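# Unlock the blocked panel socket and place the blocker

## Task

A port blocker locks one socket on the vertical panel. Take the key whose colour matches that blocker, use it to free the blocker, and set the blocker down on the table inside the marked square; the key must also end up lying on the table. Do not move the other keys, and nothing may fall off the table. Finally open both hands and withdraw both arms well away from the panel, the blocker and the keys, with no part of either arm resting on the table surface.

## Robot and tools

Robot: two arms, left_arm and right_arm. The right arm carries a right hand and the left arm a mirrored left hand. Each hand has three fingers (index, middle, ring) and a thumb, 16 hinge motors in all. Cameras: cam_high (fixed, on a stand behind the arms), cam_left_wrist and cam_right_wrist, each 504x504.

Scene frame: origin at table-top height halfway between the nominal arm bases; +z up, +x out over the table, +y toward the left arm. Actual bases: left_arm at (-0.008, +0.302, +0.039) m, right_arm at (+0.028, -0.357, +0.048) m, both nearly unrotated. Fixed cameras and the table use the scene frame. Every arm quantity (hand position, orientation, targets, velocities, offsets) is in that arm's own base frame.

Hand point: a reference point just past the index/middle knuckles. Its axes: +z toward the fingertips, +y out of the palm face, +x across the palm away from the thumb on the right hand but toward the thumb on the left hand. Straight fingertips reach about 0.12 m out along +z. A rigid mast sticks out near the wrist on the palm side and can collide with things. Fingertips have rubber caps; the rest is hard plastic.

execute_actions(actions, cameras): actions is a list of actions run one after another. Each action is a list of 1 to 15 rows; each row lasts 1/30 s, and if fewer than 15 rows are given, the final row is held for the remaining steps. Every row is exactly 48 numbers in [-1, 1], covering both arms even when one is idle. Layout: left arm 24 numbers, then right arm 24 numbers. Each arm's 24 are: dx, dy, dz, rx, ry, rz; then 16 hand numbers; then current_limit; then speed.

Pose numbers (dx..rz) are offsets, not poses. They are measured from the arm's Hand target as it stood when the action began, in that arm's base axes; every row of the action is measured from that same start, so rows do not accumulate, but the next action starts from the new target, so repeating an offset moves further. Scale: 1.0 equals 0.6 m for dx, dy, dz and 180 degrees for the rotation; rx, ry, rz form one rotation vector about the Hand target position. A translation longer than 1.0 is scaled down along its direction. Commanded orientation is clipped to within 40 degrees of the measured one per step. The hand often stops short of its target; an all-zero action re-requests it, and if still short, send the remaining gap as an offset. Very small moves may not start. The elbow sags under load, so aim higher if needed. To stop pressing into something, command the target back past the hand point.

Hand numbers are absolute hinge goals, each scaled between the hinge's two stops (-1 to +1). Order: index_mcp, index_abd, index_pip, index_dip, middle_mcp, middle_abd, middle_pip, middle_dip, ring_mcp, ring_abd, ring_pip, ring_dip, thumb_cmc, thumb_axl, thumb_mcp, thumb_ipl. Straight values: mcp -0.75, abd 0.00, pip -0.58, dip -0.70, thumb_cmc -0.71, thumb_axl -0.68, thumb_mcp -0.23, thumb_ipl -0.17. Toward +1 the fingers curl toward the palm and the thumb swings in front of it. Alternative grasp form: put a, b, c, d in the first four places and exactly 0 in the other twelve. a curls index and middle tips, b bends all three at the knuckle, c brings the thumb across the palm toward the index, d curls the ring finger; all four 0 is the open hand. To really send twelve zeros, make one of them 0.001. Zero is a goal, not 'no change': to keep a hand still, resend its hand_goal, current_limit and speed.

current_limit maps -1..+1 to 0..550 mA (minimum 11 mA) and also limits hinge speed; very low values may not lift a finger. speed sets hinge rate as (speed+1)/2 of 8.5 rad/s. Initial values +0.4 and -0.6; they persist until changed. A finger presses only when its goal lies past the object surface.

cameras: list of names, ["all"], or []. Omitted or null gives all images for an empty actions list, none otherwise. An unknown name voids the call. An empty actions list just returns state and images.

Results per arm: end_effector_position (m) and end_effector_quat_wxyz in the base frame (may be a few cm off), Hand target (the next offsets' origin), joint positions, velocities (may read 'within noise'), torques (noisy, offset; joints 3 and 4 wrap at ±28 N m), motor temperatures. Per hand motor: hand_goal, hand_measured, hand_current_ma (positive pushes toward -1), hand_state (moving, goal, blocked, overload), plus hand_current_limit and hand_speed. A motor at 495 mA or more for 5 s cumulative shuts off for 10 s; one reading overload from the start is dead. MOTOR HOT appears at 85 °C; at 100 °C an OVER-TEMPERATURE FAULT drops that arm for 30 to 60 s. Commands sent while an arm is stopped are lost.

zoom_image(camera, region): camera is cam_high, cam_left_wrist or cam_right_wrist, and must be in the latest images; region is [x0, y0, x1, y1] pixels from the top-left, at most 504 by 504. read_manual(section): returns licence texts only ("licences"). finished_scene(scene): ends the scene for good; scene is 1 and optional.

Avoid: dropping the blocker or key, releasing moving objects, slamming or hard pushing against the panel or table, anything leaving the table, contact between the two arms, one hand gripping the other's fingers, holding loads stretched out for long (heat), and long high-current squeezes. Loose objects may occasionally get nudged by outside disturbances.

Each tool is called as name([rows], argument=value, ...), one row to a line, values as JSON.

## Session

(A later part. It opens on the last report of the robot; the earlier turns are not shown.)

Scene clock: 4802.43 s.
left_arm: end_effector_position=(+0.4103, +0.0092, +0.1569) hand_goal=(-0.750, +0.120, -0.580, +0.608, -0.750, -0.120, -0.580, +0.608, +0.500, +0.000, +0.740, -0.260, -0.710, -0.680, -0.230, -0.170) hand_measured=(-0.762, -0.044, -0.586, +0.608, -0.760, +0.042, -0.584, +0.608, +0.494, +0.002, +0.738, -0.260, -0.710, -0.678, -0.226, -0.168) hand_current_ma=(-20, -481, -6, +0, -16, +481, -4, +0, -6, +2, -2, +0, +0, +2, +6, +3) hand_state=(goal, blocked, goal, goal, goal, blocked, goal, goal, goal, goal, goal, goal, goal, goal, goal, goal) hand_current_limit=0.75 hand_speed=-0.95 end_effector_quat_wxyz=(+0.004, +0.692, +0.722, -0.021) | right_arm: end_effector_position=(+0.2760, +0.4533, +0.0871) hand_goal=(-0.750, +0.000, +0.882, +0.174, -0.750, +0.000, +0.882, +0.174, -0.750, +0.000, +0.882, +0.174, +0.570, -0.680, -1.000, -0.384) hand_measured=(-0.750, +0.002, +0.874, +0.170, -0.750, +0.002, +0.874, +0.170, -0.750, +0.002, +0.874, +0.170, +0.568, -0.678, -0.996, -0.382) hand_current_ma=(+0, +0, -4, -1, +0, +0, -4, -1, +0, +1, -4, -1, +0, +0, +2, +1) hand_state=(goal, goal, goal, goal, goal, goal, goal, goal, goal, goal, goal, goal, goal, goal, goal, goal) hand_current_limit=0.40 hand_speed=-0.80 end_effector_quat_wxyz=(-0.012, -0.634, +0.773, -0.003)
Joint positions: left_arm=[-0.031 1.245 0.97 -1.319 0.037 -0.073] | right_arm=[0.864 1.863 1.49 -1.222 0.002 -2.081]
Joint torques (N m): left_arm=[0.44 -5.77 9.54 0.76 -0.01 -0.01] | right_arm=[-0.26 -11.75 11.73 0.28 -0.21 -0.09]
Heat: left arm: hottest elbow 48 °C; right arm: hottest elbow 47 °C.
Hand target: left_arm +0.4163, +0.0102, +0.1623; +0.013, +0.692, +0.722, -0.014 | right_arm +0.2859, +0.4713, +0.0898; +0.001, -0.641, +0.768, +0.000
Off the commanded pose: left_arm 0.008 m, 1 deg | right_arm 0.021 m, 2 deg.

execute_actions([
  [[-0.0057,-0.0006,-0.0073,-0.0001,0.0025,0,-0.75,0.12,-0.58,0.609,-0.75,-0.12,-0.58,0.609,0.5,0,0.74,-0.26,-0.71,-0.68,-0.23,-0.17,0.75,-0.95,0,0,0,0,0,0,-0.75,0.001,0.883,0.174,-0.75,0.001,0.883,0.174,-0.75,0.001,0.883,0.174,0.571,-0.68,-1.0,-0.384,0.4,-0.8]],
  [[-0.0067,-0.0006,0,0,0,0,-0.75,0.12,-0.58,0.609,-0.75,-0.12,-0.58,0.609,0.5,0,0.74,-0.26,-0.71,-0.68,-0.23,-0.17,0.75,-0.95,0,0,0,0,0,0,-0.75,0.001,0.883,0.174,-0.75,0.001,0.883,0.174,-0.75,0.001,0.883,0.174,0.571,-0.68,-1.0,-0.384,0.4,-0.8]],
], cameras=["cam_right_wrist"])

zoom_image(camera="cam_right_wrist", region=[382, 314, 406, 338])

Scene clock: 4817.03 s.
left_arm: end_effector_position=(+0.4087, +0.0091, +0.1568) hand_goal=(-0.750, +0.120, -0.580, +0.608, -0.750, -0.120, -0.580, +0.608, +0.500, +0.000, +0.740, -0.260, -0.710, -0.680, -0.230, -0.170) hand_measured=(-0.756, -0.044, -0.586, +0.608, -0.754, +0.042, -0.584, +0.608, +0.494, +0.002, +0.738, -0.260, -0.710, -0.678, -0.226, -0.168) hand_current_ma=(-8, -481, -6, +0, -5, +481, -4, +0, -6, +2, -2, +0, +0, +2, +6, +3) hand_state=(goal, blocked, goal, goal, goal, blocked, goal, goal, goal, goal, goal, goal, goal, goal, goal, goal) hand_current_limit=0.75 hand_speed=-0.95 end_effector_quat_wxyz=(+0.004, +0.692, +0.722, -0.022) | right_arm: end_effector_position=(+0.2760, +0.4533, +0.0871) hand_goal=(-0.750, +0.000, +0.882, +0.174, -0.750, +0.000, +0.882, +0.174, -0.750, +0.000, +0.882, +0.174, +0.570, -0.680, -1.000, -0.384) hand_measured=(-0.750, +0.002, +0.874, +0.170, -0.750, +0.002, +0.874, +0.170, -0.750, +0.002, +0.874, +0.170, +0.568, -0.678, -0.996, -0.382) hand_current_ma=(+0, +0, -4, -1, +0, +0, -4, -1, +0, +1, -4, -1, +0, +0, +2, +1) hand_state=(goal, goal, goal, goal, goal, goal, goal, goal, goal, goal, goal, goal, goal, goal, goal, goal) hand_current_limit=0.40 hand_speed=-0.80 end_effector_quat_wxyz=(-0.012, -0.634, +0.773, -0.003)
Joint positions: left_arm=[-0.031 1.24 0.966 -1.319 0.037 -0.073] | right_arm=[0.864 1.863 1.49 -1.222 0.002 -2.081]
Joint torques (N m): left_arm=[0.21 -6.24 8.38 0.76 0 -0.03] | right_arm=[-0.21 -11.69 11.69 0.28 -0.21 -0.1]
Heat: left arm: hottest elbow 46 °C; right arm: hottest elbow 47 °C.
Hand target: left_arm +0.4088, +0.0094, +0.1580; +0.011, +0.692, +0.722, -0.017 | right_arm +0.2859, +0.4713, +0.0898; +0.001, -0.641, +0.768, +0.000
Off the commanded pose: left_arm 0.001 m, 1 deg | right_arm 0.021 m, 2 deg.
Images, in order (width x height): cam_right_wrist 504x504.

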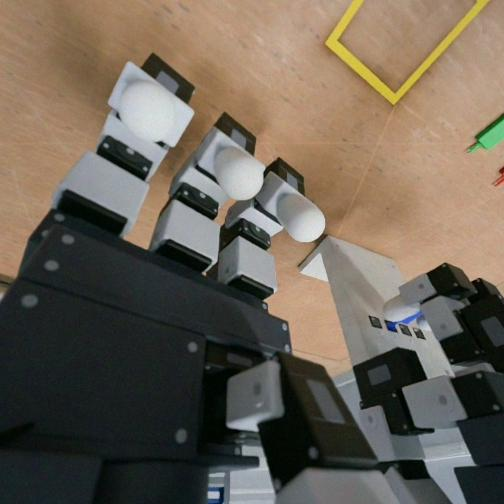

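Scaled by 21.000 from the camera's 504x504 image, which has a finer 720x720 frame.

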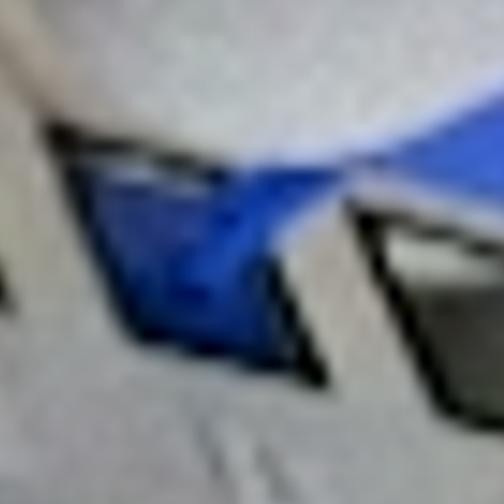

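execute_actions([
  [[-0.0025,-0.0003,0.003,0,0,0,-0.75,0.12,-0.58,0.609,-0.75,-0.12,-0.58,0.609,0.5,0,0.74,-0.26,-0.71,-0.68,-0.23,-0.17,0.75,-0.95,0,0,0,0,0,0,-0.75,0.001,0.883,0.174,-0.75,0.001,0.883,0.174,-0.75,0.001,0.883,0.174,0.571,-0.68,-1.0,-0.384,0.4,-0.8]],
], cameras=["cam_right_wrist"])

zoom_image(camera="cam_right_wrist", region=[382, 314, 406, 338])

Scene clock: 4827.27 s.
left_arm: end_effector_position=(+0.4085, +0.0091, +0.1589) hand_goal=(-0.750, +0.120, -0.580, +0.608, -0.750, -0.120, -0.580, +0.608, +0.500, +0.000, +0.740, -0.260, -0.710, -0.680, -0.230, -0.170) hand_measured=(-0.754, -0.044, -0.586, +0.608, -0.752, +0.042, -0.584, +0.608, +0.494, +0.002, +0.738, -0.260, -0.710, -0.678, -0.226, -0.168) hand_current_ma=(-4, -481, -6, +0, -2, +481, -4, +0, -6, +2, -2, +0, +0, +2, +6, +3) hand_state=(goal, blocked, goal, goal, goal, blocked, goal, goal, goal, goal, goal, goal, goal, goal, goal, goal) hand_current_limit=0.75 hand_speed=-0.95 end_effector_quat_wxyz=(+0.006, +0.692, +0.722, -0.020) | right_arm: end_effector_position=(+0.2760, +0.4533, +0.0871) hand_goal=(-0.750, +0.000, +0.882, +0.174, -0.750, +0.000, +0.882, +0.174, -0.750, +0.000, +0.882, +0.174, +0.570, -0.680, -1.000, -0.384) hand_measured=(-0.750, +0.002, +0.874, +0.170, -0.750, +0.002, +0.874, +0.170, -0.750, +0.002, +0.874, +0.170, +0.568, -0.678, -0.996, -0.382) hand_current_ma=(+0, +0, -4, -1, +0, +0, -4, -1, +0, +1, -4, -1, +0, +0, +2, +1) hand_state=(goal, goal, goal, goal, goal, goal, goal, goal, goal, goal, goal, goal, goal, goal, goal, goal) hand_current_limit=0.40 hand_speed=-0.80 end_effector_quat_wxyz=(-0.012, -0.634, +0.773, -0.003)
Joint positions: left_arm=[-0.031 1.235 0.966 -1.319 0.037 -0.073] | right_arm=[0.864 1.863 1.49 -1.222 0.002 -2.081]
Joint torques (N m): left_arm=[0.15 -6.12 8.43 0.55 -0.01 -0.04] | right_arm=[-0.32 -11.63 11.73 0.28 -0.21 -0.1]
Heat: left arm: hottest elbow 46 °C; right arm: hottest elbow 47 °C.
Hand target: left_arm +0.4073, +0.0093, +0.1597; +0.011, +0.692, +0.722, -0.017 | right_arm +0.2859, +0.4713, +0.0898; +0.001, -0.641, +0.768, +0.000
Off the commanded pose: left_arm 0.002 m, 1 deg | right_arm 0.021 m, 2 deg.
Images, in order (width x height): cam_right_wrist 504x504.

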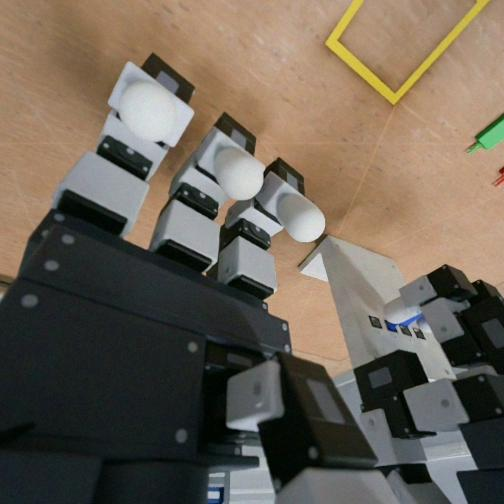

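Scaled by 21.000 from the camera's 504x504 image, which has a finer 720x720 frame.

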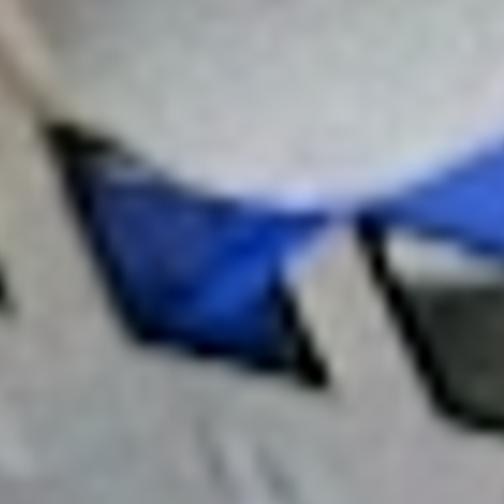

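execute_actions([
  [[0.0147,0.0008,0.0113,0.0002,-0.0037,0,-0.75,0.12,-0.58,0.609,-0.75,-0.12,-0.58,0.609,0.5,0,0.74,-0.26,-0.71,-0.68,-0.23,-0.17,0.75,-0.95,0,0,0,0,0,0,-0.75,0.001,0.883,0.174,-0.75,0.001,0.883,0.174,-0.75,0.001,0.883,0.174,0.571,-0.68,-1.0,-0.384,0.4,-0.8]],
  [[0.0147,0.0008,0.0113,0.0002,-0.0037,0,-0.75,0.12,-0.58,0.609,-0.75,-0.12,-0.58,0.609,0.5,0,0.74,-0.26,-0.71,-0.68,-0.23,-0.17,0.75,-0.95,0,0,0,0,0,0,-0.75,0.001,0.883,0.174,-0.75,0.001,0.883,0.174,-0.75,0.001,0.883,0.174,0.571,-0.68,-1.0,-0.384,0.4,-0.8]],
], cameras=["cam_right_wrist"])

zoom_image(camera="cam_right_wrist", region=[382, 314, 406, 338])

Scene clock: 4845.43 s.
left_arm: end_effector_position=(+0.4085, +0.0091, +0.1589) hand_goal=(-0.750, +0.120, -0.580, +0.608, -0.750, -0.120, -0.580, +0.608, +0.500, +0.000, +0.740, -0.260, -0.710, -0.680, -0.230, -0.170) hand_measured=(-0.754, -0.044, -0.586, +0.608, -0.752, +0.042, -0.584, +0.608, +0.494, +0.002, +0.738, -0.260, -0.710, -0.678, -0.226, -0.168) hand_current_ma=(-4, -481, -6, +0, -2, +481, -4, +0, -6, +2, -2, +0, +0, +2, +6, +3) hand_state=(goal, blocked, goal, goal, goal, blocked, goal, goal, goal, goal, goal, goal, goal, goal, goal, goal) hand_current_limit=0.75 hand_speed=-0.95 end_effector_quat_wxyz=(+0.006, +0.692, +0.722, -0.020) | right_arm: end_effector_position=(+0.2760, +0.4533, +0.0871) hand_goal=(-0.750, +0.000, +0.882, +0.174, -0.750, +0.000, +0.882, +0.174, -0.750, +0.000, +0.882, +0.174, +0.570, -0.680, -1.000, -0.384) hand_measured=(-0.750, +0.002, +0.874, +0.170, -0.750, +0.002, +0.874, +0.170, -0.750, +0.002, +0.874, +0.170, +0.568, -0.678, -0.996, -0.382) hand_current_ma=(+0, +0, -4, -1, +0, +0, -4, -1, +0, +1, -4, -1, +0, +0, +2, +1) hand_state=(goal, goal, goal, goal, goal, goal, goal, goal, goal, goal, goal, goal, goal, goal, goal, goal) hand_current_limit=0.40 hand_speed=-0.80 end_effector_quat_wxyz=(-0.012, -0.634, +0.773, -0.003)
Joint positions: left_arm=[-0.031 1.235 0.966 -1.319 0.037 -0.073] | right_arm=[0.864 1.863 1.49 -1.222 0.002 -2.081]
Joint torques (N m): left_arm=[0.44 -4.6 12.14 0.36 -0.1 0] | right_arm=[-0.26 -11.63 11.74 0.29 -0.22 -0.1]
Motor temperatures (°C): left_arm=[23 27 45 24 24 25] | right_arm=[23 29 47 24 26 25]
Heat: left arm: hottest elbow 45 °C; right arm: hottest elbow 47 °C.
Hand target: left_arm +0.4250, +0.0102, +0.1733; +0.019, +0.692, +0.722, -0.009 | right_arm +0.2859, +0.4713, +0.0898; +0.001, -0.641, +0.768, +0.000
Off the commanded pose: left_arm 0.022 m, 2 deg | right_arm 0.021 m, 2 deg.
Images, in order (width x height): cam_right_wrist 504x504.

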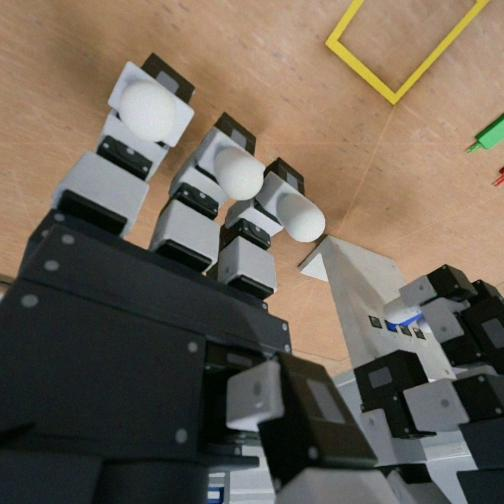

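Scaled by 21.000 from the camera's 504x504 image, which has a finer 720x720 frame.

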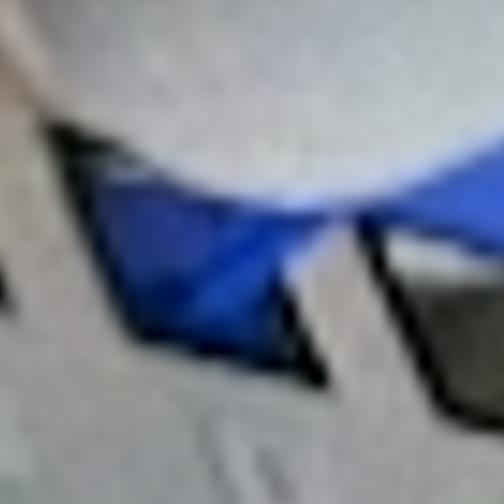

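execute_actions([
  [[0.0042,0.0004,0.0007,0,0,0,-0.75,0.12,-0.58,0.609,-0.75,-0.12,-0.58,0.609,0.5,0,0.74,-0.26,-0.71,-0.68,-0.23,-0.17,0.75,-0.95,0,0,0,0,0,0,-0.75,0.001,0.883,0.174,-0.75,0.001,0.883,0.174,-0.75,0.001,0.883,0.174,0.571,-0.68,-1.0,-0.384,0.4,-0.8]],
])

execute_actions([
  [[0.0042,0.0004,0.0005,0,0,0,-0.75,0.12,-0.58,0.609,-0.75,-0.12,-0.58,0.609,0.5,0,0.74,-0.26,-0.71,-0.68,-0.23,-0.17,0.75,-0.95,0,0,0,0,0,0,-0.75,0.001,0.883,0.174,-0.75,0.001,0.883,0.174,-0.75,0.001,0.883,0.174,0.571,-0.68,-1.0,-0.384,0.4,-0.8]],
], cameras=["cam_right_wrist"])

zoom_image(camera="cam_right_wrist", region=[382, 314, 406, 338])

Scene clock: 4858.13 s.
left_arm: end_effector_position=(+0.4086, +0.0091, +0.1587) hand_goal=(-0.750, +0.120, -0.580, +0.608, -0.750, -0.120, -0.580, +0.608, +0.500, +0.000, +0.740, -0.260, -0.710, -0.680, -0.230, -0.170) hand_measured=(-0.754, -0.044, -0.586, +0.608, -0.752, +0.042, -0.584, +0.608, +0.494, +0.002, +0.738, -0.260, -0.710, -0.678, -0.226, -0.168) hand_current_ma=(-4, -481, -6, +0, -2, +481, -4, +0, -6, +2, -2, +0, +0, +2, +6, +3) hand_state=(goal, blocked, goal, goal, goal, blocked, goal, goal, goal, goal, goal, goal, goal, goal, goal, goal) hand_current_limit=0.75 hand_speed=-0.95 end_effector_quat_wxyz=(+0.006, +0.692, +0.722, -0.020) | right_arm: end_effector_position=(+0.2760, +0.4533, +0.0871) hand_goal=(-0.750, +0.000, +0.882, +0.174, -0.750, +0.000, +0.882, +0.174, -0.750, +0.000, +0.882, +0.174, +0.570, -0.680, -1.000, -0.384) hand_measured=(-0.750, +0.002, +0.874, +0.170, -0.750, +0.002, +0.874, +0.170, -0.750, +0.002, +0.874, +0.170, +0.568, -0.678, -0.996, -0.382) hand_current_ma=(+0, +0, -4, -1, +0, +0, -4, -1, +0, +1, -4, -1, +0, +0, +2, +1) hand_state=(goal, goal, goal, goal, goal, goal, goal, goal, goal, goal, goal, goal, goal, goal, goal, goal) hand_current_limit=0.40 hand_speed=-0.80 end_effector_quat_wxyz=(-0.012, -0.634, +0.773, -0.003)
Joint positions: left_arm=[-0.031 1.235 0.966 -1.319 0.037 -0.073] | right_arm=[0.864 1.863 1.49 -1.222 0.002 -2.081]
Joint torques (N m): left_arm=[0.56 -4.25 12.57 0.36 -0.1 0] | right_arm=[-0.32 -11.69 11.69 0.28 -0.21 -0.1]
Heat: left arm: hottest elbow 45 °C; right arm: hottest elbow 47 °C.
Hand target: left_arm +0.4275, +0.0105, +0.1737; +0.019, +0.692, +0.722, -0.009 | right_arm +0.2859, +0.4713, +0.0898; +0.001, -0.641, +0.768, +0.000
Off the commanded pose: left_arm 0.024 m, 2 deg | right_arm 0.021 m, 2 deg.

Scene clock: 4858.83 s.
left_arm: end_effector_position=(+0.4087, +0.0091, +0.1568) hand_goal=(-0.750, +0.120, -0.580, +0.608, -0.750, -0.120, -0.580, +0.608, +0.500, +0.000, +0.740, -0.260, -0.710, -0.680, -0.230, -0.170) hand_measured=(-0.752, -0.044, -0.584, +0.608, -0.750, +0.042, -0.584, +0.608, +0.494, +0.002, +0.738, -0.260, -0.710, -0.678, -0.226, -0.168) hand_current_ma=(-2, -481, -5, +0, +0, +481, -4, +0, -6, +2, -2, +0, +0, +2, +6, +3) hand_state=(goal, blocked, goal, goal, goal, blocked, goal, goal, goal, goal, goal, goal, goal, goal, goal, goal) hand_current_limit=0.75 hand_speed=-0.95 end_effector_quat_wxyz=(+0.004, +0.692, +0.722, -0.022) | right_arm: end_effector_position=(+0.2760, +0.4533, +0.0871) hand_goal=(-0.750, +0.000, +0.882, +0.174, -0.750, +0.000, +0.882, +0.174, -0.750, +0.000, +0.882, +0.174, +0.570, -0.680, -1.000, -0.384) hand_measured=(-0.750, +0.002, +0.874, +0.170, -0.750, +0.002, +0.874, +0.170, -0.750, +0.002, +0.874, +0.170, +0.568, -0.678, -0.996, -0.382) hand_current_ma=(+0, +0, -4, -1, +0, +0, -4, -1, +0, +1, -4, -1, +0, +0, +2, +1) hand_state=(goal, goal, goal, goal, goal, goal, goal, goal, goal, goal, goal, goal, goal, goal, goal, goal) hand_current_limit=0.40 hand_speed=-0.80 end_effector_quat_wxyz=(-0.012, -0.634, +0.773, -0.003)
Joint positions: left_arm=[-0.031 1.24 0.966 -1.319 0.037 -0.073] | right_arm=[0.864 1.863 1.49 -1.222 0.002 -2.081]
Joint torques (N m): left_arm=[0.67 -4.19 13.03 0.36 -0.11 0.01] | right_arm=[-0.26 -11.69 11.74 0.28 -0.21 -0.1]
Heat: left arm: hottest elbow 46 °C; right arm: hottest elbow 47 °C.
Hand target: left_arm +0.4300, +0.0107, +0.1741; +0.019, +0.692, +0.722, -0.009 | right_arm +0.2859, +0.4713, +0.0898; +0.001, -0.641, +0.768, +0.000
Off the commanded pose: left_arm 0.027 m, 2 deg | right_arm 0.021 m, 2 deg.
Images, in order (width x height): cam_right_wrist 504x504.

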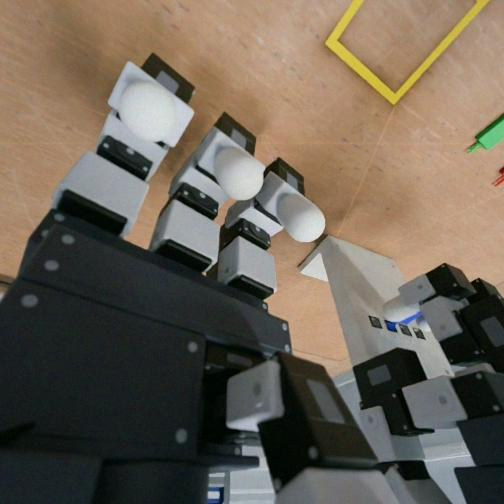

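Scaled by 21.000 from the camera's 504x504 image, which has a finer 720x720 frame.

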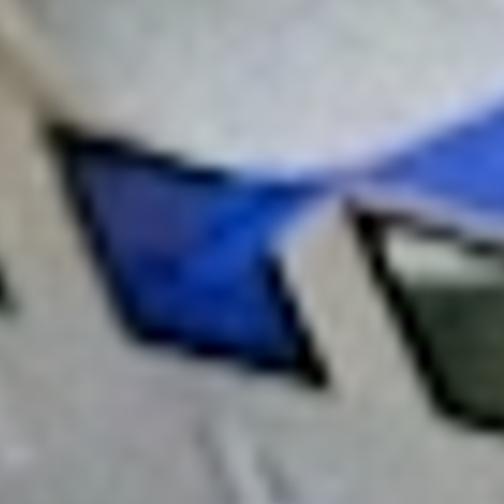

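execute_actions([
  [[0.0042,0.0004,0.0008,0,0,0,-0.75,0.12,-0.58,0.609,-0.75,-0.12,-0.58,0.609,0.5,0,0.74,-0.26,-0.71,-0.68,-0.23,-0.17,0.75,-0.95,0,0,0,0,0,0,-0.75,0.001,0.883,0.174,-0.75,0.001,0.883,0.174,-0.75,0.001,0.883,0.174,0.571,-0.68,-1.0,-0.384,0.4,-0.8]],
], cameras=["cam_right_wrist"])

zoom_image(camera="cam_right_wrist", region=[382, 314, 406, 338])

Scene clock: 4866.93 s.
left_arm: end_effector_position=(+0.4117, +0.0090, +0.1577) hand_goal=(-0.750, +0.120, -0.580, +0.608, -0.750, -0.120, -0.580, +0.608, +0.500, +0.000, +0.740, -0.260, -0.710, -0.680, -0.230, -0.170) hand_measured=(-0.754, -0.044, -0.584, +0.608, -0.752, +0.042, -0.584, +0.608, +0.494, +0.002, +0.738, -0.260, -0.710, -0.678, -0.226, -0.168) hand_current_ma=(-3, -481, -5, +0, -1, +481, -4, +0, -6, +2, -2, +0, +0, +2, +6, +3) hand_state=(goal, blocked, goal, goal, goal, blocked, goal, goal, goal, goal, goal, goal, goal, goal, goal, goal) hand_current_limit=0.75 hand_speed=-0.95 end_effector_quat_wxyz=(+0.004, +0.692, +0.722, -0.021) | right_arm: end_effector_position=(+0.2760, +0.4533, +0.0871) hand_goal=(-0.750, +0.000, +0.882, +0.174, -0.750, +0.000, +0.882, +0.174, -0.750, +0.000, +0.882, +0.174, +0.570, -0.680, -1.000, -0.384) hand_measured=(-0.750, +0.002, +0.874, +0.170, -0.750, +0.002, +0.874, +0.170, -0.750, +0.002, +0.874, +0.170, +0.568, -0.678, -0.996, -0.382) hand_current_ma=(+0, +0, -4, -1, +0, +0, -4, -1, +0, +1, -4, -1, +0, +0, +2, +1) hand_state=(goal, goal, goal, goal, goal, goal, goal, goal, goal, goal, goal, goal, goal, goal, goal, goal) hand_current_limit=0.40 hand_speed=-0.80 end_effector_quat_wxyz=(-0.012, -0.634, +0.773, -0.003)
Joint positions: left_arm=[-0.031 1.247 0.974 -1.319 0.037 -0.073] | right_arm=[0.864 1.863 1.49 -1.222 0.002 -2.081]
Joint torques (N m): left_arm=[0.62 -4.37 12.94 0.35 -0.11 0.02] | right_arm=[-0.21 -11.69 11.71 0.25 -0.2 -0.1]
Heat: left arm: hottest elbow 46 °C; right arm: hottest elbow 47 °C.
Hand target: left_arm +0.4325, +0.0110, +0.1744; +0.019, +0.692, +0.722, -0.009 | right_arm +0.2859, +0.4713, +0.0898; +0.001, -0.641, +0.768, +0.000
Off the commanded pose: left_arm 0.027 m, 2 deg | right_arm 0.021 m, 2 deg.
Images, in order (width x height): cam_right_wrist 504x504.

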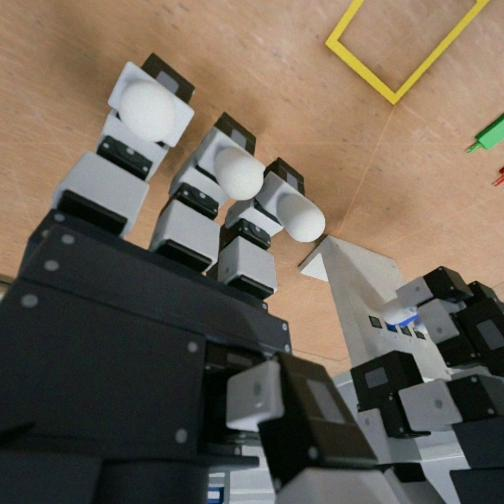

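Scaled by 21.000 from the camera's 504x504 image, which has a finer 720x720 frame.

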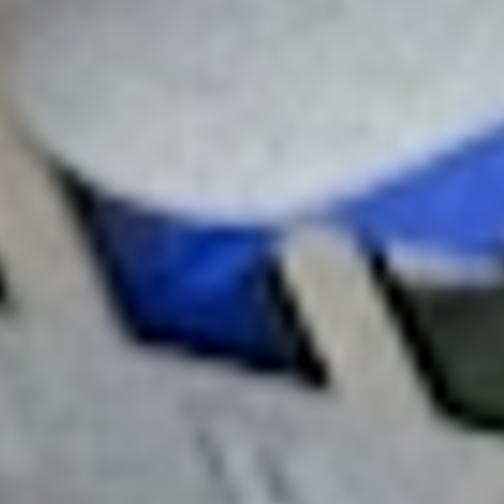

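execute_actions([
  [[0.0042,0.0004,0.0005,0,0,0,-0.75,0.12,-0.58,0.609,-0.75,-0.12,-0.58,0.609,0.5,0,0.74,-0.26,-0.71,-0.68,-0.23,-0.17,0.75,-0.95,0,0,0,0,0,0,-0.75,0.001,0.883,0.174,-0.75,0.001,0.883,0.174,-0.75,0.001,0.883,0.174,0.571,-0.68,-1.0,-0.384,0.4,-0.8]],
], cameras=["cam_right_wrist"])

zoom_image(camera="cam_right_wrist", region=[382, 314, 406, 338])

Scene clock: 4879.53 s.
left_arm: end_effector_position=(+0.4136, +0.0089, +0.1578) hand_goal=(-0.750, +0.120, -0.580, +0.608, -0.750, -0.120, -0.580, +0.608, +0.500, +0.000, +0.740, -0.260, -0.710, -0.680, -0.230, -0.170) hand_measured=(-0.754, -0.044, -0.584, +0.608, -0.752, +0.042, -0.584, +0.608, +0.494, +0.002, +0.738, -0.260, -0.710, -0.678, -0.226, -0.168) hand_current_ma=(-5, -481, -5, +0, -2, +481, -4, +0, -6, +2, -2, +0, +0, +2, +6, +3) hand_state=(goal, blocked, goal, goal, goal, blocked, goal, goal, goal, goal, goal, goal, goal, goal, goal, goal) hand_current_limit=0.75 hand_speed=-0.95 end_effector_quat_wxyz=(+0.004, +0.692, +0.722, -0.021) | right_arm: end_effector_position=(+0.2760, +0.4533, +0.0871) hand_goal=(-0.750, +0.000, +0.882, +0.174, -0.750, +0.000, +0.882, +0.174, -0.750, +0.000, +0.882, +0.174, +0.570, -0.680, -1.000, -0.384) hand_measured=(-0.750, +0.002, +0.874, +0.170, -0.750, +0.002, +0.874, +0.170, -0.750, +0.002, +0.874, +0.170, +0.568, -0.678, -0.996, -0.382) hand_current_ma=(+0, +0, -4, -1, +0, +0, -4, -1, +0, +1, -4, -1, +0, +0, +2, +1) hand_state=(goal, goal, goal, goal, goal, goal, goal, goal, goal, goal, goal, goal, goal, goal, goal, goal) hand_current_limit=0.40 hand_speed=-0.80 end_effector_quat_wxyz=(-0.012, -0.634, +0.773, -0.003)
Joint positions: left_arm=[-0.031 1.252 0.978 -1.319 0.037 -0.073] | right_arm=[0.864 1.863 1.49 -1.222 0.002 -2.081]
Joint torques (N m): left_arm=[0.73 -4.31 13.04 0.35 -0.11 0.03] | right_arm=[-0.26 -11.69 11.7 0.28 -0.21 -0.1]
Heat: left arm: hottest elbow 47 °C; right arm: hottest elbow 47 °C.
Hand target: left_arm +0.4350, +0.0112, +0.1748; +0.019, +0.692, +0.722, -0.009 | right_arm +0.2859, +0.4713, +0.0898; +0.001, -0.641, +0.768, +0.000
Off the commanded pose: left_arm 0.027 m, 2 deg | right_arm 0.021 m, 2 deg.
Images, in order (width x height): cam_right_wrist 504x504.

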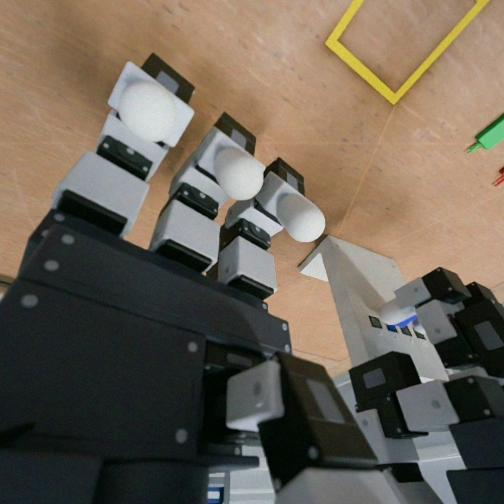

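Scaled by 21.000 from the camera's 504x504 image, which has a finer 720x720 frame.

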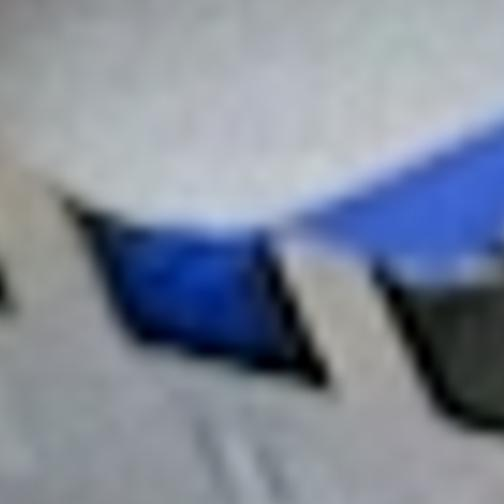

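execute_actions([
  [[0.0045,0.0012,0.0006,0,0,0,-0.75,0.12,-0.58,0.609,-0.75,-0.12,-0.58,0.609,0.5,0,0.74,-0.26,-0.71,-0.68,-0.23,-0.17,0.75,-0.95,0,0,0,0,0,0,-0.75,0.001,0.883,0.174,-0.75,0.001,0.883,0.174,-0.75,0.001,0.883,0.174,0.571,-0.68,-1.0,-0.384,0.4,-0.8]],
  [[0.0042,0.0008,0.0005,0,0,0,-0.75,0.12,-0.58,0.609,-0.75,-0.12,-0.58,0.609,0.5,0,0.74,-0.26,-0.71,-0.68,-0.23,-0.17,0.75,-0.95,0,0,0,0,0,0,-0.75,0.001,0.883,0.174,-0.75,0.001,0.883,0.174,-0.75,0.001,0.883,0.174,0.571,-0.68,-1.0,-0.384,0.4,-0.8]],
], cameras=["cam_right_wrist", "cam_left_wrist"])

zoom_image(camera="cam_left_wrist", region=[120, 60, 260, 200])

Scene clock: 4889.03 s.
left_arm: end_effector_position=(+0.4160, +0.0095, +0.1556) hand_goal=(-0.750, +0.120, -0.580, +0.608, -0.750, -0.120, -0.580, +0.608, +0.500, +0.000, +0.740, -0.260, -0.710, -0.680, -0.230, -0.170) hand_measured=(-0.764, -0.044, -0.584, +0.608, -0.762, +0.042, -0.586, +0.608, +0.494, +0.002, +0.738, -0.260, -0.710, -0.678, -0.226, -0.168) hand_current_ma=(-23, -481, -5, +0, -19, +481, -6, +0, -6, +2, -2, +0, +0, +2, +6, +3) hand_state=(goal, blocked, goal, goal, goal, blocked, goal, goal, goal, goal, goal, goal, goal, goal, goal, goal) hand_current_limit=0.75 hand_speed=-0.95 end_effector_quat_wxyz=(+0.002, +0.691, +0.722, -0.023) | right_arm: end_effector_position=(+0.2760, +0.4533, +0.0871) hand_goal=(-0.750, +0.000, +0.882, +0.174, -0.750, +0.000, +0.882, +0.174, -0.750, +0.000, +0.882, +0.174, +0.570, -0.680, -1.000, -0.384) hand_measured=(-0.750, +0.002, +0.874, +0.170, -0.750, +0.002, +0.874, +0.170, -0.750, +0.002, +0.874, +0.170, +0.568, -0.678, -0.996, -0.382) hand_current_ma=(+0, +0, -4, -1, +0, +0, -4, -1, +0, +1, -4, -1, +0, +0, +2, +1) hand_state=(goal, goal, goal, goal, goal, goal, goal, goal, goal, goal, goal, goal, goal, goal, goal, goal) hand_current_limit=0.40 hand_speed=-0.80 end_effector_quat_wxyz=(-0.012, -0.634, +0.773, -0.003)
Joint positions: left_arm=[-0.03 1.265 0.984 -1.319 0.037 -0.073] | right_arm=[0.864 1.863 1.49 -1.222 0.002 -2.081]
Joint torques (N m): left_arm=[0.91 -4.48 13.56 0.29 -0.11 0.06] | right_arm=[-0.21 -11.69 11.74 0.25 -0.21 -0.1]
Heat: left arm: hottest elbow 48 °C; right arm: hottest elbow 47 °C.
Hand target: left_arm +0.4402, +0.0124, +0.1755; +0.019, +0.692, +0.722, -0.009 | right_arm +0.2859, +0.4713, +0.0898; +0.001, -0.641, +0.768, +0.000
Off the commanded pose: left_arm 0.032 m, 3 deg | right_arm 0.021 m, 2 deg.
Images, in order (width x height): cam_left_wrist 504x504, cam_right_wrist 504x504.

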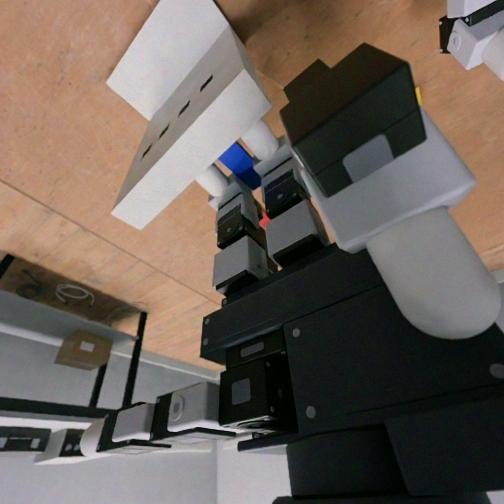

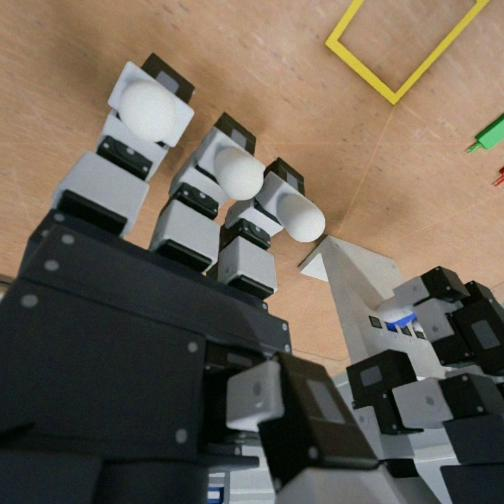

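Scaled by 3.600 from the camera's 504x504 image, which has a finer 720x720 frame.

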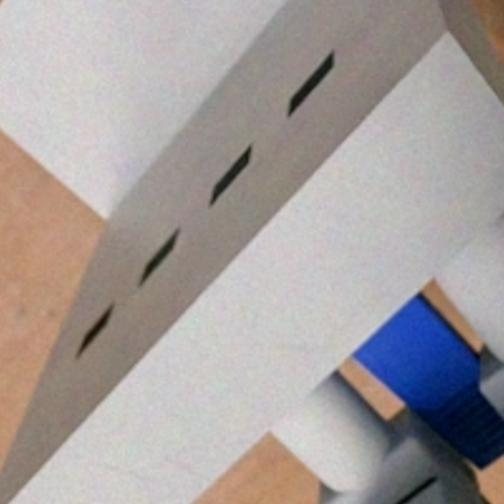

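execute_actions([
  [[0.0037,0.0004,0.0047,0,0,0,-0.75,0.12,-0.58,0.609,-0.75,-0.12,-0.58,0.609,0.5,0,0.74,-0.26,-0.71,-0.68,-0.23,-0.17,0.75,-0.95,0,0,0,0,0,0,-0.75,0.001,0.883,0.174,-0.75,0.001,0.883,0.174,-0.75,0.001,0.883,0.174,0.571,-0.68,-1.0,-0.384,0.4,-0.8]],
], cameras=["cam_right_wrist", "cam_left_wrist"])

zoom_image(camera="cam_right_wrist", region=[382, 310, 422, 350])

zoom_image(camera="cam_left_wrist", region=[200, 110, 270, 180])

Scene clock: 4904.47 s.
left_arm: end_effector_position=(+0.4170, +0.0095, +0.1563) hand_goal=(-0.750, +0.120, -0.580, +0.608, -0.750, -0.120, -0.580, +0.608, +0.500, +0.000, +0.740, -0.260, -0.710, -0.680, -0.230, -0.170) hand_measured=(-0.766, -0.044, -0.586, +0.608, -0.764, +0.042, -0.588, +0.608, +0.494, +0.002, +0.738, -0.260, -0.710, -0.678, -0.226, -0.168) hand_current_ma=(-30, -481, -7, +0, -26, +481, -9, +0, -6, +2, -2, +0, +0, +2, +6, +3) hand_state=(goal, blocked, goal, goal, goal, blocked, goal, goal, goal, goal, goal, goal, goal, goal, goal, goal) hand_current_limit=0.75 hand_speed=-0.95 end_effector_quat_wxyz=(+0.000, +0.691, +0.722, -0.025) | right_arm: end_effector_position=(+0.2760, +0.4533, +0.0871) hand_goal=(-0.750, +0.000, +0.882, +0.174, -0.750, +0.000, +0.882, +0.174, -0.750, +0.000, +0.882, +0.174, +0.570, -0.680, -1.000, -0.384) hand_measured=(-0.750, +0.002, +0.874, +0.170, -0.750, +0.002, +0.874, +0.170, -0.750, +0.002, +0.874, +0.170, +0.568, -0.678, -0.996, -0.382) hand_current_ma=(+0, +0, -4, -1, +0, +0, -4, -1, +0, +1, -4, -1, +0, +0, +2, +1) hand_state=(goal, goal, goal, goal, goal, goal, goal, goal, goal, goal, goal, goal, goal, goal, goal, goal) hand_current_limit=0.40 hand_speed=-0.80 end_effector_quat_wxyz=(-0.012, -0.634, +0.773, -0.003)
Joint positions: left_arm=[-0.029 1.27 0.991 -1.326 0.037 -0.072] | right_arm=[0.864 1.863 1.49 -1.222 0.002 -2.081]
Joint torques (N m): left_arm=[0.91 -4.54 13.81 0.29 -0.11 0.05] | right_arm=[-0.26 -11.63 11.73 0.29 -0.21 -0.09]
Heat: left arm: hottest elbow 49 °C; right arm: hottest elbow 47 °C.
Hand target: left_arm +0.4425, +0.0126, +0.1783; +0.019, +0.692, +0.722, -0.009 | right_arm +0.2859, +0.4713, +0.0898; +0.001, -0.641, +0.768, +0.000
Off the commanded pose: left_arm 0.034 m, 3 deg | right_arm 0.021 m, 2 deg.
Images, in order (width x height): cam_left_wrist 504x504, cam_right_wrist 504x504.

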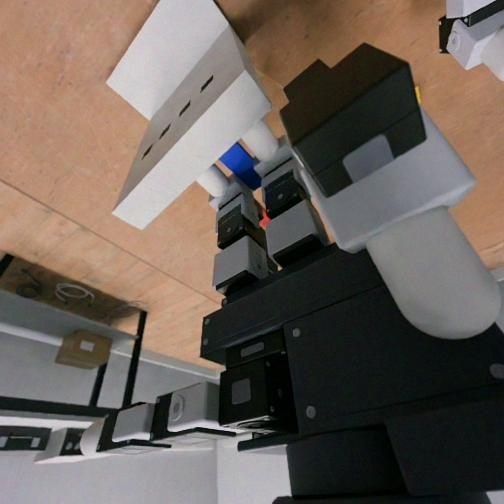

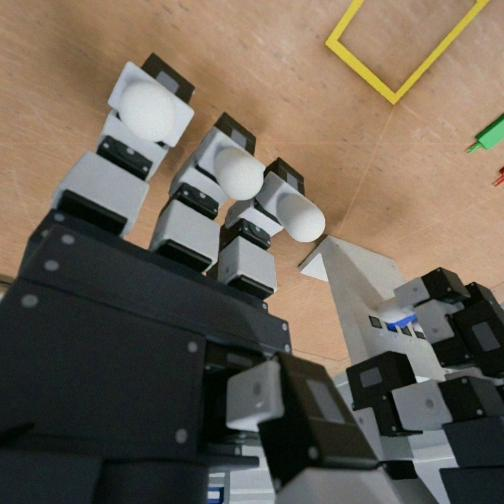

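Scaled by 12.600 from the camera's 504x504 image, which has a finer 720x720 frame.

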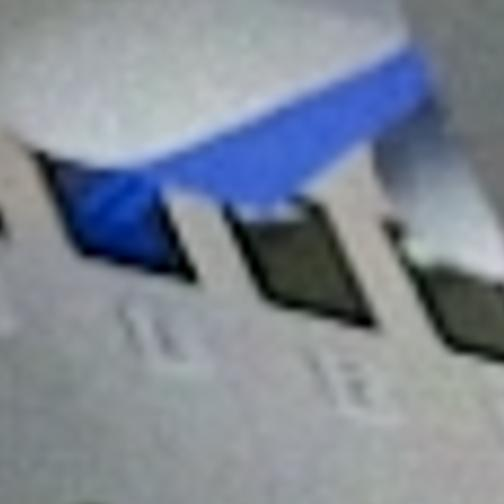

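Scaled by 7.200 from the camera's 504x504 image, which has a finer 720x720 frame.

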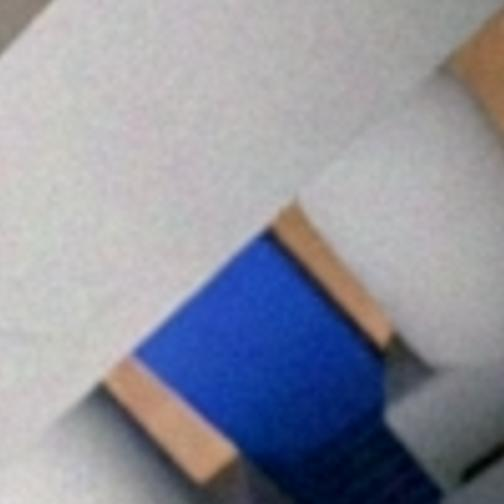

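execute_actions([
  [[0.0005,0.0002,0.0107,0.0003,-0.0058,0,-0.75,0.12,-0.58,0.609,-0.75,-0.12,-0.58,0.609,0.5,0,0.74,-0.26,-0.71,-0.68,-0.23,-0.17,0.75,-0.95,0,0,0,0,0,0,-0.75,0.001,0.883,0.174,-0.75,0.001,0.883,0.174,-0.75,0.001,0.883,0.174,0.571,-0.68,-1.0,-0.384,0.4,-0.8]],
])

Scene clock: 4926.23 s.
left_arm: end_effector_position=(+0.4170, +0.0095, +0.1563) hand_goal=(-0.750, +0.120, -0.580, +0.608, -0.750, -0.120, -0.580, +0.608, +0.500, +0.000, +0.740, -0.260, -0.710, -0.680, -0.230, -0.170) hand_measured=(-0.766, -0.044, -0.586, +0.608, -0.764, +0.042, -0.588, +0.608, +0.494, +0.002, +0.738, -0.260, -0.710, -0.678, -0.226, -0.168) hand_current_ma=(-30, -481, -7, +0, -26, +481, -9, +0, -6, +2, -2, +0, +0, +2, +6, +3) hand_state=(goal, blocked, goal, goal, goal, blocked, goal, goal, goal, goal, goal, goal, goal, goal, goal, goal) hand_current_limit=0.75 hand_speed=-0.95 end_effector_quat_wxyz=(+0.000, +0.691, +0.722, -0.025) | right_arm: end_effector_position=(+0.2760, +0.4533, +0.0871) hand_goal=(-0.750, +0.000, +0.882, +0.174, -0.750, +0.000, +0.882, +0.174, -0.750, +0.000, +0.882, +0.174, +0.570, -0.680, -1.000, -0.384) hand_measured=(-0.750, +0.002, +0.874, +0.170, -0.750, +0.002, +0.874, +0.170, -0.750, +0.002, +0.874, +0.170, +0.568, -0.678, -0.996, -0.382) hand_current_ma=(+0, +0, -4, -1, +0, +0, -4, -1, +0, +1, -4, -1, +0, +0, +2, +1) hand_state=(goal, goal, goal, goal, goal, goal, goal, goal, goal, goal, goal, goal, goal, goal, goal, goal) hand_current_limit=0.40 hand_speed=-0.80 end_effector_quat_wxyz=(-0.012, -0.634, +0.773, -0.003)
Joint positions: left_arm=[-0.029 1.27 0.991 -1.326 0.037 -0.072] | right_arm=[0.864 1.863 1.49 -1.222 0.002 -2.081]
Joint torques (N m): left_arm=[0.91 -5.66 13.81 0.4 -0.17 0.05] | right_arm=[-0.26 -11.52 11.7 0.25 -0.2 -0.09]
Heat: left arm: hottest elbow 48 °C; right arm: hottest elbow 47 °C.
Hand target: left_arm +0.4428, +0.0127, +0.1847; +0.025, +0.692, +0.721, -0.002 | right_arm +0.2859, +0.4713, +0.0898; +0.001, -0.641, +0.768, +0.000
Off the commanded pose: left_arm 0.039 m, 4 deg | right_arm 0.021 m, 2 deg.

execute_actions([
  [[0.0003,0.0002,0.0045,0.0001,-0.0022,0,-0.75,0.12,-0.58,0.609,-0.75,-0.12,-0.58,0.609,0.5,0,0.74,-0.26,-0.71,-0.68,-0.23,-0.17,0.75,-0.95,0,0,0,0,0,0,-0.75,0.001,0.883,0.174,-0.75,0.001,0.883,0.174,-0.75,0.001,0.883,0.174,0.571,-0.68,-1.0,-0.384,0.4,-0.8]],
])

Scene clock: 4933.27 s.
left_arm: end_effector_position=(+0.4170, +0.0095, +0.1563) hand_goal=(-0.750, +0.120, -0.580, +0.608, -0.750, -0.120, -0.580, +0.608, +0.500, +0.000, +0.740, -0.260, -0.710, -0.680, -0.230, -0.170) hand_measured=(-0.766, -0.044, -0.586, +0.608, -0.764, +0.042, -0.588, +0.608, +0.494, +0.002, +0.738, -0.260, -0.710, -0.678, -0.226, -0.168) hand_current_ma=(-30, -481, -7, +0, -26, +481, -9, +0, -6, +2, -2, +0, +0, +2, +6, +3) hand_state=(goal, blocked, goal, goal, goal, blocked, goal, goal, goal, goal, goal, goal, goal, goal, goal, goal) hand_current_limit=0.75 hand_speed=-0.95 end_effector_quat_wxyz=(+0.000, +0.691, +0.722, -0.025) | right_arm: end_effector_position=(+0.2760, +0.4533, +0.0871) hand_goal=(-0.750, +0.000, +0.882, +0.174, -0.750, +0.000, +0.882, +0.174, -0.750, +0.000, +0.882, +0.174, +0.570, -0.680, -1.000, -0.384) hand_measured=(-0.750, +0.002, +0.874, +0.170, -0.750, +0.002, +0.874, +0.170, -0.750, +0.002, +0.874, +0.170, +0.568, -0.678, -0.996, -0.382) hand_current_ma=(+0, +0, -4, -1, +0, +0, -4, -1, +0, +1, -4, -1, +0, +0, +2, +1) hand_state=(goal, goal, goal, goal, goal, goal, goal, goal, goal, goal, goal, goal, goal, goal, goal, goal) hand_current_limit=0.40 hand_speed=-0.80 end_effector_quat_wxyz=(-0.012, -0.634, +0.773, -0.003)
Joint positions: left_arm=[-0.029 1.27 0.991 -1.326 0.037 -0.072] | right_arm=[0.864 1.863 1.49 -1.222 0.002 -2.081]
Joint torques (N m): left_arm=[0.85 -6.01 13.86 0.43 -0.19 0.06] | right_arm=[-0.21 -11.63 11.7 0.28 -0.21 -0.09]
Heat: left arm: hottest elbow 47 °C; right arm: hottest elbow 47 °C.
Hand target: left_arm +0.4430, +0.0128, +0.1874; +0.027, +0.692, +0.721, +0.001 | right_arm +0.2859, +0.4713, +0.0898; +0.001, -0.641, +0.768, +0.000
Off the commanded pose: left_arm 0.041 m, 4 deg | right_arm 0.021 m, 2 deg.

execute_actions([
  [[0.0003,0.0002,0.004,0.0001,-0.0018,0,-0.75,0.12,-0.58,0.609,-0.75,-0.12,-0.58,0.609,0.5,0,0.74,-0.26,-0.71,-0.68,-0.23,-0.17,0.75,-0.95,0,0,0,0,0,0,-0.75,0.001,0.883,0.174,-0.75,0.001,0.883,0.174,-0.75,0.001,0.883,0.174,0.571,-0.68,-1.0,-0.384,0.4,-0.8]],
])

Scene clock: 4941.40 s.
left_arm: end_effector_position=(+0.4170, +0.0095, +0.1563) hand_goal=(-0.750, +0.120, -0.580, +0.608, -0.750, -0.120, -0.580, +0.608, +0.500, +0.000, +0.740, -0.260, -0.710, -0.680, -0.230, -0.170) hand_measured=(-0.766, -0.044, -0.586, +0.608, -0.764, +0.042, -0.588, +0.608, +0.494, +0.002, +0.738, -0.260, -0.710, -0.678, -0.226, -0.168) hand_current_ma=(-30, -481, -7, +0, -26, +481, -9, +0, -6, +2, -2, +0, +0, +2, +6, +3) hand_state=(goal, blocked, goal, goal, goal, blocked, goal, goal, goal, goal, goal, goal, goal, goal, goal, goal) hand_current_limit=0.75 hand_speed=-0.95 end_effector_quat_wxyz=(+0.000, +0.691, +0.722, -0.025) | right_arm: end_effector_position=(+0.2760, +0.4533, +0.0871) hand_goal=(-0.750, +0.000, +0.882, +0.174, -0.750, +0.000, +0.882, +0.174, -0.750, +0.000, +0.882, +0.174, +0.570, -0.680, -1.000, -0.384) hand_measured=(-0.750, +0.002, +0.874, +0.170, -0.750, +0.002, +0.874, +0.170, -0.750, +0.002, +0.874, +0.170, +0.568, -0.678, -0.996, -0.382) hand_current_ma=(+0, +0, -4, -1, +0, +0, -4, -1, +0, +1, -4, -1, +0, +0, +2, +1) hand_state=(goal, goal, goal, goal, goal, goal, goal, goal, goal, goal, goal, goal, goal, goal, goal, goal) hand_current_limit=0.40 hand_speed=-0.80 end_effector_quat_wxyz=(-0.012, -0.634, +0.773, -0.003)
Joint positions: left_arm=[-0.029 1.27 0.991 -1.326 0.037 -0.072] | right_arm=[0.864 1.863 1.49 -1.222 0.002 -2.081]
Joint torques (N m): left_arm=[0.91 -6.36 13.91 0.42 -0.21 0.05] | right_arm=[-0.26 -11.75 11.71 0.29 -0.21 -0.1]
Heat: left arm: hottest elbow 47 °C; right arm: hottest elbow 47 °C.
Hand target: left_arm +0.4432, +0.0129, +0.1898; +0.029, +0.692, +0.721, +0.003 | right_arm +0.2859, +0.4713, +0.0898; +0.001, -0.641, +0.768, +0.000
Off the commanded pose: left_arm 0.043 m, 5 deg | right_arm 0.021 m, 2 deg.

execute_actions([
  [[0.0003,0.0002,0.004,0.0001,-0.0018,0,-0.75,0.12,-0.58,0.609,-0.75,-0.12,-0.58,0.609,0.5,0,0.74,-0.26,-0.71,-0.68,-0.23,-0.17,0.75,-0.95,0,0,0,0,0,0,-0.75,0.001,0.883,0.174,-0.75,0.001,0.883,0.174,-0.75,0.001,0.883,0.174,0.571,-0.68,-1.0,-0.384,0.4,-0.8]],
])

Scene clock: 4949.27 s.
left_arm: end_effector_position=(+0.4169, +0.0095, +0.1565) hand_goal=(-0.750, +0.120, -0.580, +0.608, -0.750, -0.120, -0.580, +0.608, +0.500, +0.000, +0.740, -0.260, -0.710, -0.680, -0.230, -0.170) hand_measured=(-0.766, -0.044, -0.586, +0.608, -0.764, +0.042, -0.588, +0.608, +0.494, +0.002, +0.738, -0.260, -0.710, -0.678, -0.226, -0.168) hand_current_ma=(-30, -481, -7, +0, -26, +481, -9, +0, -6, +2, -2, +0, +0, +2, +6, +3) hand_state=(goal, blocked, goal, goal, goal, blocked, goal, goal, goal, goal, goal, goal, goal, goal, goal, goal) hand_current_limit=0.75 hand_speed=-0.95 end_effector_quat_wxyz=(+0.000, +0.691, +0.722, -0.025) | right_arm: end_effector_position=(+0.2760, +0.4533, +0.0871) hand_goal=(-0.750, +0.000, +0.882, +0.174, -0.750, +0.000, +0.882, +0.174, -0.750, +0.000, +0.882, +0.174, +0.570, -0.680, -1.000, -0.384) hand_measured=(-0.750, +0.002, +0.874, +0.170, -0.750, +0.002, +0.874, +0.170, -0.750, +0.002, +0.874, +0.170, +0.568, -0.678, -0.996, -0.382) hand_current_ma=(+0, +0, -4, -1, +0, +0, -4, -1, +0, +1, -4, -1, +0, +0, +2, +1) hand_state=(goal, goal, goal, goal, goal, goal, goal, goal, goal, goal, goal, goal, goal, goal, goal, goal) hand_current_limit=0.40 hand_speed=-0.80 end_effector_quat_wxyz=(-0.012, -0.634, +0.773, -0.003)
Joint positions: left_arm=[-0.029 1.269 0.991 -1.326 0.037 -0.072] | right_arm=[0.864 1.863 1.49 -1.222 0.002 -2.081]
Joint torques (N m): left_arm=[0.85 -6.65 14 0.44 -0.23 0.06] | right_arm=[-0.21 -11.75 11.7 0.31 -0.21 -0.1]
Heat: left arm: hottest elbow 47 °C; right arm: hottest elbow 47 °C.
Hand target: left_arm +0.4434, +0.0130, +0.1922; +0.031, +0.692, +0.721, +0.005 | right_arm +0.2859, +0.4713, +0.0898; +0.001, -0.641, +0.768, +0.000
Off the commanded pose: left_arm 0.045 m, 5 deg | right_arm 0.021 m, 2 deg.

execute_actions([
  [[0.0003,0.0002,0.004,0.0001,-0.0018,0,-0.75,0.12,-0.58,0.609,-0.75,-0.12,-0.58,0.609,0.5,0,0.74,-0.26,-0.71,-0.68,-0.23,-0.17,0.75,-0.95,0,0,0,0,0,0,-0.75,0.001,0.883,0.174,-0.75,0.001,0.883,0.174,-0.75,0.001,0.883,0.174,0.571,-0.68,-1.0,-0.384,0.4,-0.8]],
], cameras=["cam_right_wrist", "cam_left_wrist"])

zoom_image(camera="cam_right_wrist", region=[382, 310, 422, 350])

zoom_image(camera="cam_left_wrist", region=[200, 110, 270, 180])

Scene clock: 4958.63 s.
left_arm: end_effector_position=(+0.4168, +0.0095, +0.1581) hand_goal=(-0.750, +0.120, -0.580, +0.608, -0.750, -0.120, -0.580, +0.608, +0.500, +0.000, +0.740, -0.260, -0.710, -0.680, -0.230, -0.170) hand_measured=(-0.768, -0.044, -0.588, +0.606, -0.766, +0.042, -0.588, +0.606, +0.494, +0.002, +0.738, -0.260, -0.710, -0.678, -0.226, -0.168) hand_current_ma=(-33, -481, -9, -1, -27, +481, -11, -1, -6, +2, -2, +0, +0, +2, +6, +3) hand_state=(goal, blocked, goal, goal, goal, blocked, goal, goal, goal, goal, goal, goal, goal, goal, goal, goal) hand_current_limit=0.75 hand_speed=-0.95 end_effector_quat_wxyz=(+0.002, +0.692, +0.722, -0.023) | right_arm: end_effector_position=(+0.2760, +0.4533, +0.0871) hand_goal=(-0.750, +0.000, +0.882, +0.174, -0.750, +0.000, +0.882, +0.174, -0.750, +0.000, +0.882, +0.174, +0.570, -0.680, -1.000, -0.384) hand_measured=(-0.750, +0.002, +0.874, +0.170, -0.750, +0.002, +0.874, +0.170, -0.750, +0.002, +0.874, +0.170, +0.568, -0.678, -0.996, -0.382) hand_current_ma=(+0, +0, -4, -1, +0, +0, -4, -1, +0, +1, -4, -1, +0, +0, +2, +1) hand_state=(goal, goal, goal, goal, goal, goal, goal, goal, goal, goal, goal, goal, goal, goal, goal, goal) hand_current_limit=0.40 hand_speed=-0.80 end_effector_quat_wxyz=(-0.012, -0.634, +0.773, -0.003)
Joint positions: left_arm=[-0.029 1.265 0.991 -1.326 0.037 -0.072] | right_arm=[0.864 1.863 1.49 -1.222 0.002 -2.081]
Joint torques (N m): left_arm=[0.91 -6.65 14.09 0.44 -0.25 0.06] | right_arm=[-0.26 -11.69 11.69 0.25 -0.21 -0.1]
Heat: left arm: hottest elbow 47 °C; right arm: hottest elbow 47 °C.
Hand target: left_arm +0.4436, +0.0131, +0.1946; +0.033, +0.692, +0.721, +0.007 | right_arm +0.2859, +0.4713, +0.0898; +0.001, -0.641, +0.768, +0.000
Off the commanded pose: left_arm 0.045 m, 5 deg | right_arm 0.021 m, 2 deg.
Images, in order (width x height): cam_left_wrist 504x504, cam_right_wrist 504x504.

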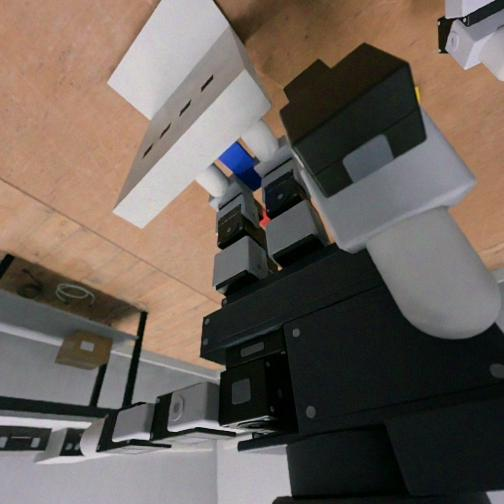

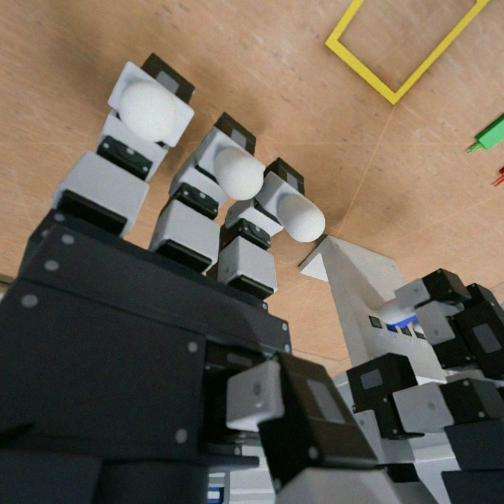

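Scaled by 12.600 from the camera's 504x504 image, which has a finer 720x720 frame.

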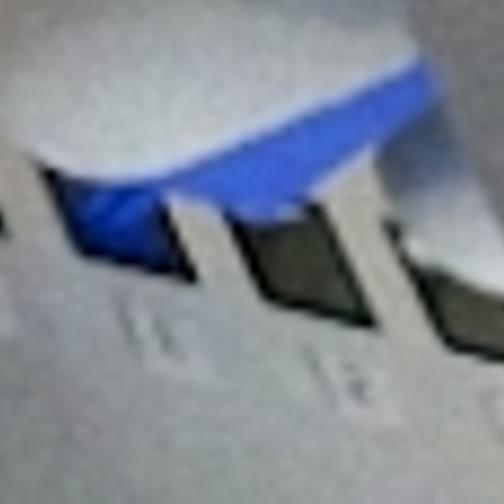

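Scaled by 7.200 from the camera's 504x504 image, which has a finer 720x720 frame.

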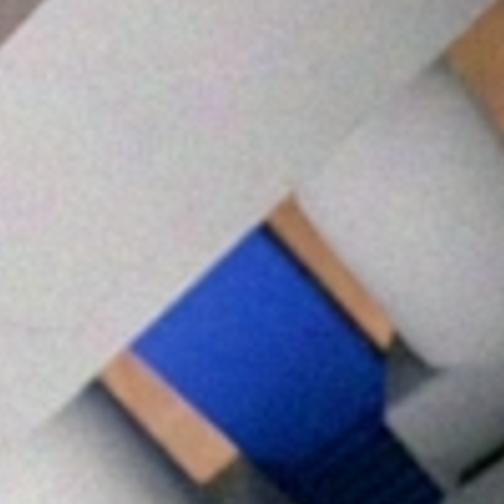

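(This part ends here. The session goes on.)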